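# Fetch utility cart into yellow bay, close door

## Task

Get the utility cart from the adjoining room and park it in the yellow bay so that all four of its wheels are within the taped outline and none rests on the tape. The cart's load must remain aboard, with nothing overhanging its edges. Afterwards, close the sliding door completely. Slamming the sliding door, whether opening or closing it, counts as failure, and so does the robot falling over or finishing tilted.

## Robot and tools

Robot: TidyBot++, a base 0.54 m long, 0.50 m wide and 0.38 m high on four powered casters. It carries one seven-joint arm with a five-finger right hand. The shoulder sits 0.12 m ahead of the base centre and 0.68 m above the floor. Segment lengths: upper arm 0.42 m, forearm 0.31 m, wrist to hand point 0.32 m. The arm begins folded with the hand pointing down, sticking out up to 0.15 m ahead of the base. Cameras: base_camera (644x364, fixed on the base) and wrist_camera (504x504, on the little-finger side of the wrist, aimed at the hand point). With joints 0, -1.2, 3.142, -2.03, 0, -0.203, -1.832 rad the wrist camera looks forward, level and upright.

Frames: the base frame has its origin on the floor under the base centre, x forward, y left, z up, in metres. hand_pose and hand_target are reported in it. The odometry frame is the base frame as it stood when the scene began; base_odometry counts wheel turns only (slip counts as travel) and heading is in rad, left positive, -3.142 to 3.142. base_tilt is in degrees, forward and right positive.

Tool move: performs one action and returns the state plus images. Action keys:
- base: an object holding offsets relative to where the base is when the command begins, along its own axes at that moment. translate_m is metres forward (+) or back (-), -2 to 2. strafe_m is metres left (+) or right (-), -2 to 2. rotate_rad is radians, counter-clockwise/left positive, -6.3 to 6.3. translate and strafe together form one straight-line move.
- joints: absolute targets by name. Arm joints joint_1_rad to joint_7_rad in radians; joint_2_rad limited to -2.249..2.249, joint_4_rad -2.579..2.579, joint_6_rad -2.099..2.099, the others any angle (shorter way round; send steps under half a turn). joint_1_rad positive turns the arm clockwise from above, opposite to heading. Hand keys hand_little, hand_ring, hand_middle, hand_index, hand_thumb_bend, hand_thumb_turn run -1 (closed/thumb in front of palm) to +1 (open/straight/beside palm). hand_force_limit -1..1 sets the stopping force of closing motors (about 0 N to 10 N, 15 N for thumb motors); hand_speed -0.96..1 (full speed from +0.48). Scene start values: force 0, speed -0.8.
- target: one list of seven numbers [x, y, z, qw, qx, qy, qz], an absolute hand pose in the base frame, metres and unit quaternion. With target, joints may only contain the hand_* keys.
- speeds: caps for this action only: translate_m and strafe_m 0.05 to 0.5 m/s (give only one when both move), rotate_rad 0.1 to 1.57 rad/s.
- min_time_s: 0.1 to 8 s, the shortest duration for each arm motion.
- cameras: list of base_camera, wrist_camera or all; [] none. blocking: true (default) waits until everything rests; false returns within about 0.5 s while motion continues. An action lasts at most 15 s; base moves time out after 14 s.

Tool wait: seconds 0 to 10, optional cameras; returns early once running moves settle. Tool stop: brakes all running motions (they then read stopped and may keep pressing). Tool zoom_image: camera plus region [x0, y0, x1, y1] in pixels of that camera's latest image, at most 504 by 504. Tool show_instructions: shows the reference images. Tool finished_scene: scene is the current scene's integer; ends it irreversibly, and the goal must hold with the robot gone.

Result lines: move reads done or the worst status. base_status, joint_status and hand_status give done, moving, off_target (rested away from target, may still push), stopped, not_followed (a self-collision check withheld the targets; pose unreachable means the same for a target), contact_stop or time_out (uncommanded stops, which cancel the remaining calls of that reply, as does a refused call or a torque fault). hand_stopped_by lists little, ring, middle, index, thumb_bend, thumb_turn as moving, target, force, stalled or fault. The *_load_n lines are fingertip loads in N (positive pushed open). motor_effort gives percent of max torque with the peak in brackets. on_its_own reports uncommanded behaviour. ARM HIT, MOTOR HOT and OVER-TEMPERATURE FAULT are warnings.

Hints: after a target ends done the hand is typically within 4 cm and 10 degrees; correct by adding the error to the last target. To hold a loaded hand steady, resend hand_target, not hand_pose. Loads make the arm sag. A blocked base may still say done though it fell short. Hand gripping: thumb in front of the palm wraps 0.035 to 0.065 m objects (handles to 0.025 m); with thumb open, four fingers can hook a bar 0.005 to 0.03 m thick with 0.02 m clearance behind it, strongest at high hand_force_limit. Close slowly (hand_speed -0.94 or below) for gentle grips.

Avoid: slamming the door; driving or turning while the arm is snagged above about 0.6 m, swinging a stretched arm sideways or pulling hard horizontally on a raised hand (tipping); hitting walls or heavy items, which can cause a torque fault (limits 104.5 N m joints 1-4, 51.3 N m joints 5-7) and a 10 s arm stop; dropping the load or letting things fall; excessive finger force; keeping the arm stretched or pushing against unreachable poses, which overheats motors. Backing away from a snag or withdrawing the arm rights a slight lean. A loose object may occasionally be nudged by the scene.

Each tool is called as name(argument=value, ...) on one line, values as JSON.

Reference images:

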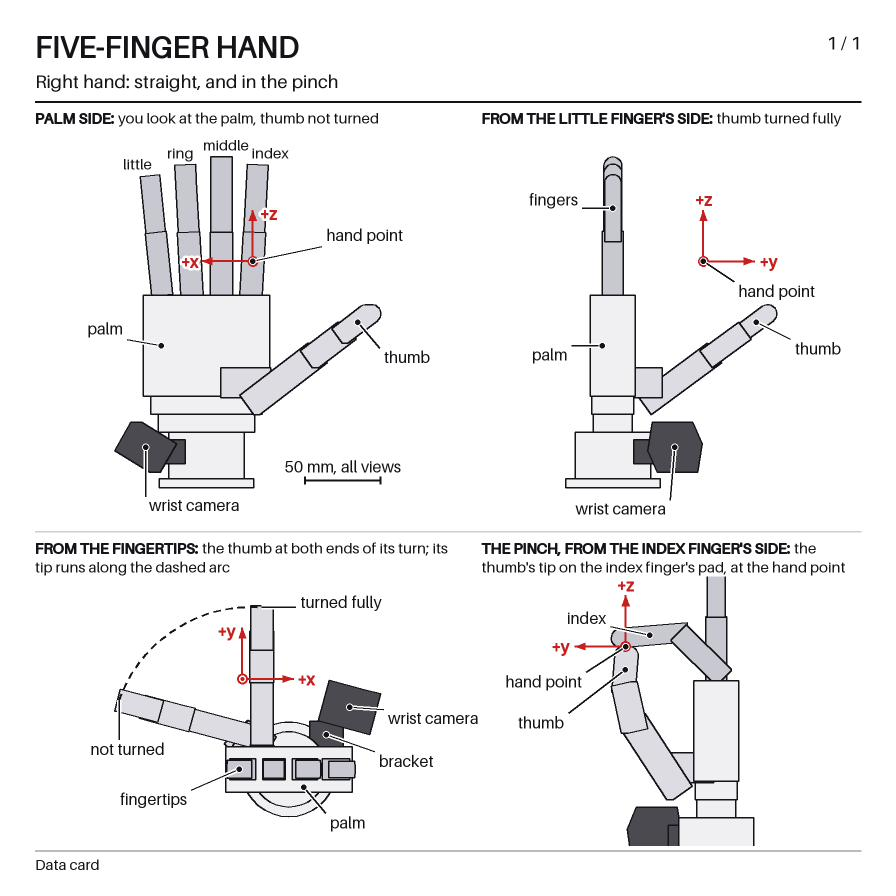

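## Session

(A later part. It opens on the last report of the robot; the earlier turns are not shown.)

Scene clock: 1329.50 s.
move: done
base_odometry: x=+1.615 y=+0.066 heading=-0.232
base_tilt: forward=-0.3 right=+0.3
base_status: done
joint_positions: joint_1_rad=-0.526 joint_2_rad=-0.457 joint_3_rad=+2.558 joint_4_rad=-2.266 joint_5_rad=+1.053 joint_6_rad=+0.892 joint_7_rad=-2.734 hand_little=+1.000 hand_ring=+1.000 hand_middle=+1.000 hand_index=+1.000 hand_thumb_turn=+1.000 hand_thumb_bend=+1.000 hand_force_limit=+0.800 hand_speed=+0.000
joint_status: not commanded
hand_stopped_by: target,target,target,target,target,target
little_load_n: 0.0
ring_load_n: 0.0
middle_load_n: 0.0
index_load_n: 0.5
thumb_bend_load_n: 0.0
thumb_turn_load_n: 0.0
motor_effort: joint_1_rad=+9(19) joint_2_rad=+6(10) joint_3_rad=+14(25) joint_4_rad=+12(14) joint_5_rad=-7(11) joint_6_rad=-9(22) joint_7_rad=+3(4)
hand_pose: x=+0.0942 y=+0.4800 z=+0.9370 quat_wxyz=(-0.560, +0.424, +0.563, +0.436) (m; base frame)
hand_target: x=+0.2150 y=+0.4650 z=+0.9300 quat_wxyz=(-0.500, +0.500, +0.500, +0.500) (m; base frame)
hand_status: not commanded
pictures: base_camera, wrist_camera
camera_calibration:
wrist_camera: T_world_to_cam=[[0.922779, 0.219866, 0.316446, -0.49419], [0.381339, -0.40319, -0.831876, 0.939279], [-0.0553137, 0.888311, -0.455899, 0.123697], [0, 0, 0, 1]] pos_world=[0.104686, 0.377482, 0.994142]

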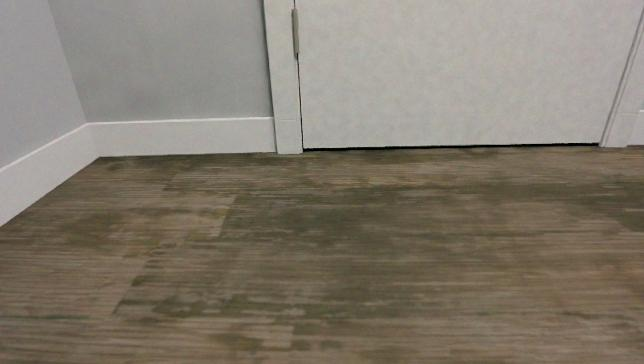

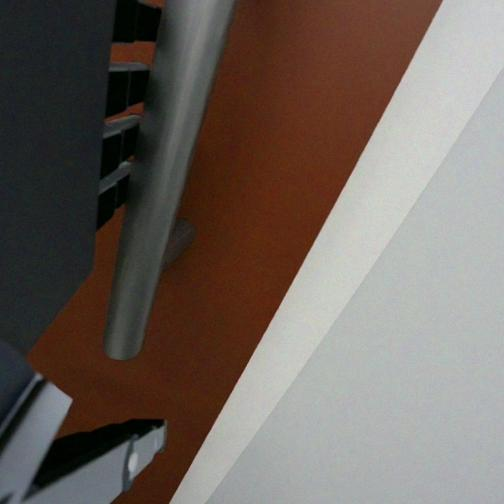

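move(base={"translate_m":0.06}, speeds={"translate_m":0.05}, cameras=["wrist_camera"])

move(base={"translate_m":0.05}, speeds={"translate_m":0.05}, cameras=["wrist_camera"])

Scene clock: 1336.30 s.
move: done
base_odometry: x=+1.673 y=+0.052 heading=-0.232
base_tilt: forward=-0.3 right=+0.2
base_status: done
joint_positions: joint_1_rad=-0.536 joint_2_rad=-0.457 joint_3_rad=+2.555 joint_4_rad=-2.266 joint_5_rad=+1.053 joint_6_rad=+0.899 joint_7_rad=-2.734 hand_little=+1.000 hand_ring=+1.000 hand_middle=+1.000 hand_index=+1.000 hand_thumb_turn=+1.000 hand_thumb_bend=+1.000 hand_force_limit=+0.800 hand_speed=+0.000
joint_status: not commanded
hand_stopped_by: target,target,target,target,target,target
little_load_n: 0.0
ring_load_n: 0.0
middle_load_n: 0.0
index_load_n: 1.0
thumb_bend_load_n: 0.0
thumb_turn_load_n: 0.0
motor_effort: joint_1_rad=+12(19) joint_2_rad=+6(10) joint_3_rad=+17(25) joint_4_rad=+12(14) joint_5_rad=-8(12) joint_6_rad=-12(22) joint_7_rad=+3(4)
hand_pose: x=+0.0855 y=+0.4798 z=+0.9373 quat_wxyz=(-0.565, +0.418, +0.566, +0.431) (m; base frame)
hand_target: x=+0.2150 y=+0.4650 z=+0.9300 quat_wxyz=(-0.500, +0.500, +0.500, +0.500) (m; base frame)
hand_status: not commanded
pictures: wrist_camera
camera_calibration:
wrist_camera: T_world_to_cam=[[0.918203, 0.237387, 0.317097, -0.494857], [0.389407, -0.394312, -0.832394, 0.938317], [-0.0725646, 0.887787, -0.454498, 0.124034], [0, 0, 0, 1]] pos_world=[0.0979923, 0.377346, 0.99434]

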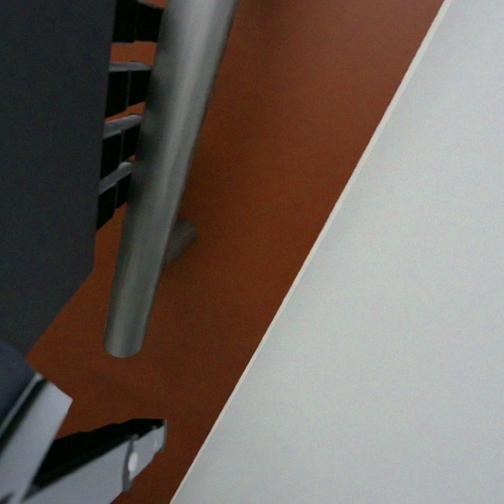

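Scene clock: 1337.90 s.
move: done
base_odometry: x=+1.721 y=+0.041 heading=-0.232
base_tilt: forward=-0.3 right=+0.2
base_status: done
joint_positions: joint_1_rad=-0.577 joint_2_rad=-0.459 joint_3_rad=+2.529 joint_4_rad=-2.266 joint_5_rad=+1.053 joint_6_rad=+0.931 joint_7_rad=-2.734 hand_little=+1.000 hand_ring=+1.000 hand_middle=+1.000 hand_index=+1.000 hand_thumb_turn=+1.000 hand_thumb_bend=+1.000 hand_force_limit=+0.800 hand_speed=+0.000
joint_status: not commanded
hand_stopped_by: target,target,target,target,target,target
little_load_n: 0.0
ring_load_n: 0.0
middle_load_n: 0.0
index_load_n: 3.0
thumb_bend_load_n: 0.0
thumb_turn_load_n: 0.0
motor_effort: joint_1_rad=+23(25) joint_2_rad=+11(12) joint_3_rad=+28(31) joint_4_rad=+8(13) joint_5_rad=-10(13) joint_6_rad=-27(30) joint_7_rad=+4(5)
hand_pose: x=+0.0428 y=+0.4772 z=+0.9367 quat_wxyz=(-0.584, +0.389, +0.586, +0.406) (m; base frame)
hand_target: x=+0.2150 y=+0.4650 z=+0.9300 quat_wxyz=(-0.500, +0.500, +0.500, +0.500) (m; base frame)
hand_status: not commanded
pictures: wrist_camera
camera_calibration:
wrist_camera: T_world_to_cam=[[0.890615, 0.321254, 0.321871, -0.498166], [0.428066, -0.353308, -0.831825, 0.931605], [-0.153507, 0.878618, -0.452179, 0.128609], [0, 0, 0, 1]] pos_world=[0.0646279, 0.376184, 0.993432]

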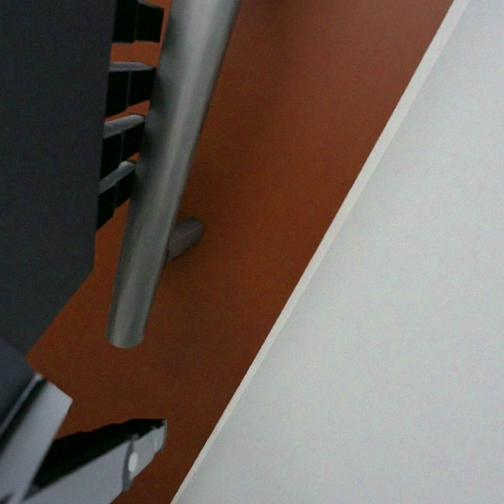

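move(base={"translate_m":-0.25}, speeds={"translate_m":0.1}, cameras=["wrist_camera"])

finished_scene(scene=1)

Scene clock: 1345.80 s.
move: done
base_odometry: x=+1.478 y=+0.099 heading=-0.232
base_tilt: forward=-0.3 right=+0.3
base_status: done
joint_positions: joint_1_rad=-0.465 joint_2_rad=-0.446 joint_3_rad=+2.614 joint_4_rad=-2.269 joint_5_rad=+1.053 joint_6_rad=+0.814 joint_7_rad=-2.734 hand_little=+1.000 hand_ring=+1.000 hand_middle=+1.000 hand_index=+1.000 hand_thumb_turn=+1.000 hand_thumb_bend=+1.000 hand_force_limit=+0.800 hand_speed=+0.000
joint_status: not commanded
hand_stopped_by: target,target,target,target,target,target
little_load_n: 0.0
ring_load_n: 0.0
middle_load_n: 0.0
index_load_n: 0.0
thumb_bend_load_n: 0.0
thumb_turn_load_n: 0.0
motor_effort: joint_1_rad=+0(23) joint_2_rad=+0(11) joint_3_rad=+5(28) joint_4_rad=+15(16) joint_5_rad=-5(11) joint_6_rad=+3(27) joint_7_rad=+1(4)
hand_pose: x=+0.1772 y=+0.4727 z=+0.9330 quat_wxyz=(-0.519, +0.482, +0.520, +0.477) (m; base frame)
hand_target: x=+0.2150 y=+0.4650 z=+0.9300 quat_wxyz=(-0.500, +0.500, +0.500, +0.500) (m; base frame)
hand_status: not commanded
pictures: wrist_camera
camera_calibration:
wrist_camera: T_world_to_cam=[[0.953173, 0.0519787, 0.297926, -0.476605], [0.28564, -0.478367, -0.830406, 0.952502], [0.0993546, 0.87662, -0.470814, 0.12514], [0, 0, 0, 1]] pos_world=[0.16978, 0.370719, 0.991874]

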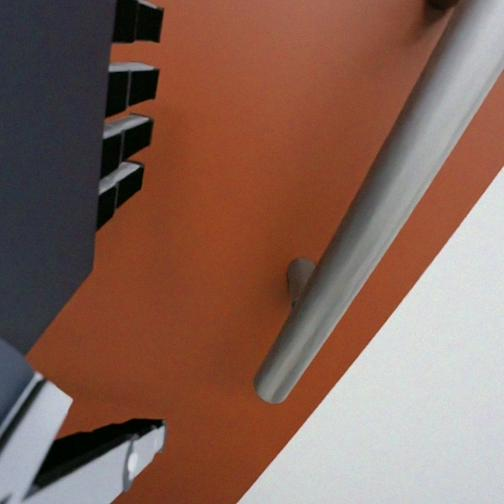

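The scene is finished: the task was done.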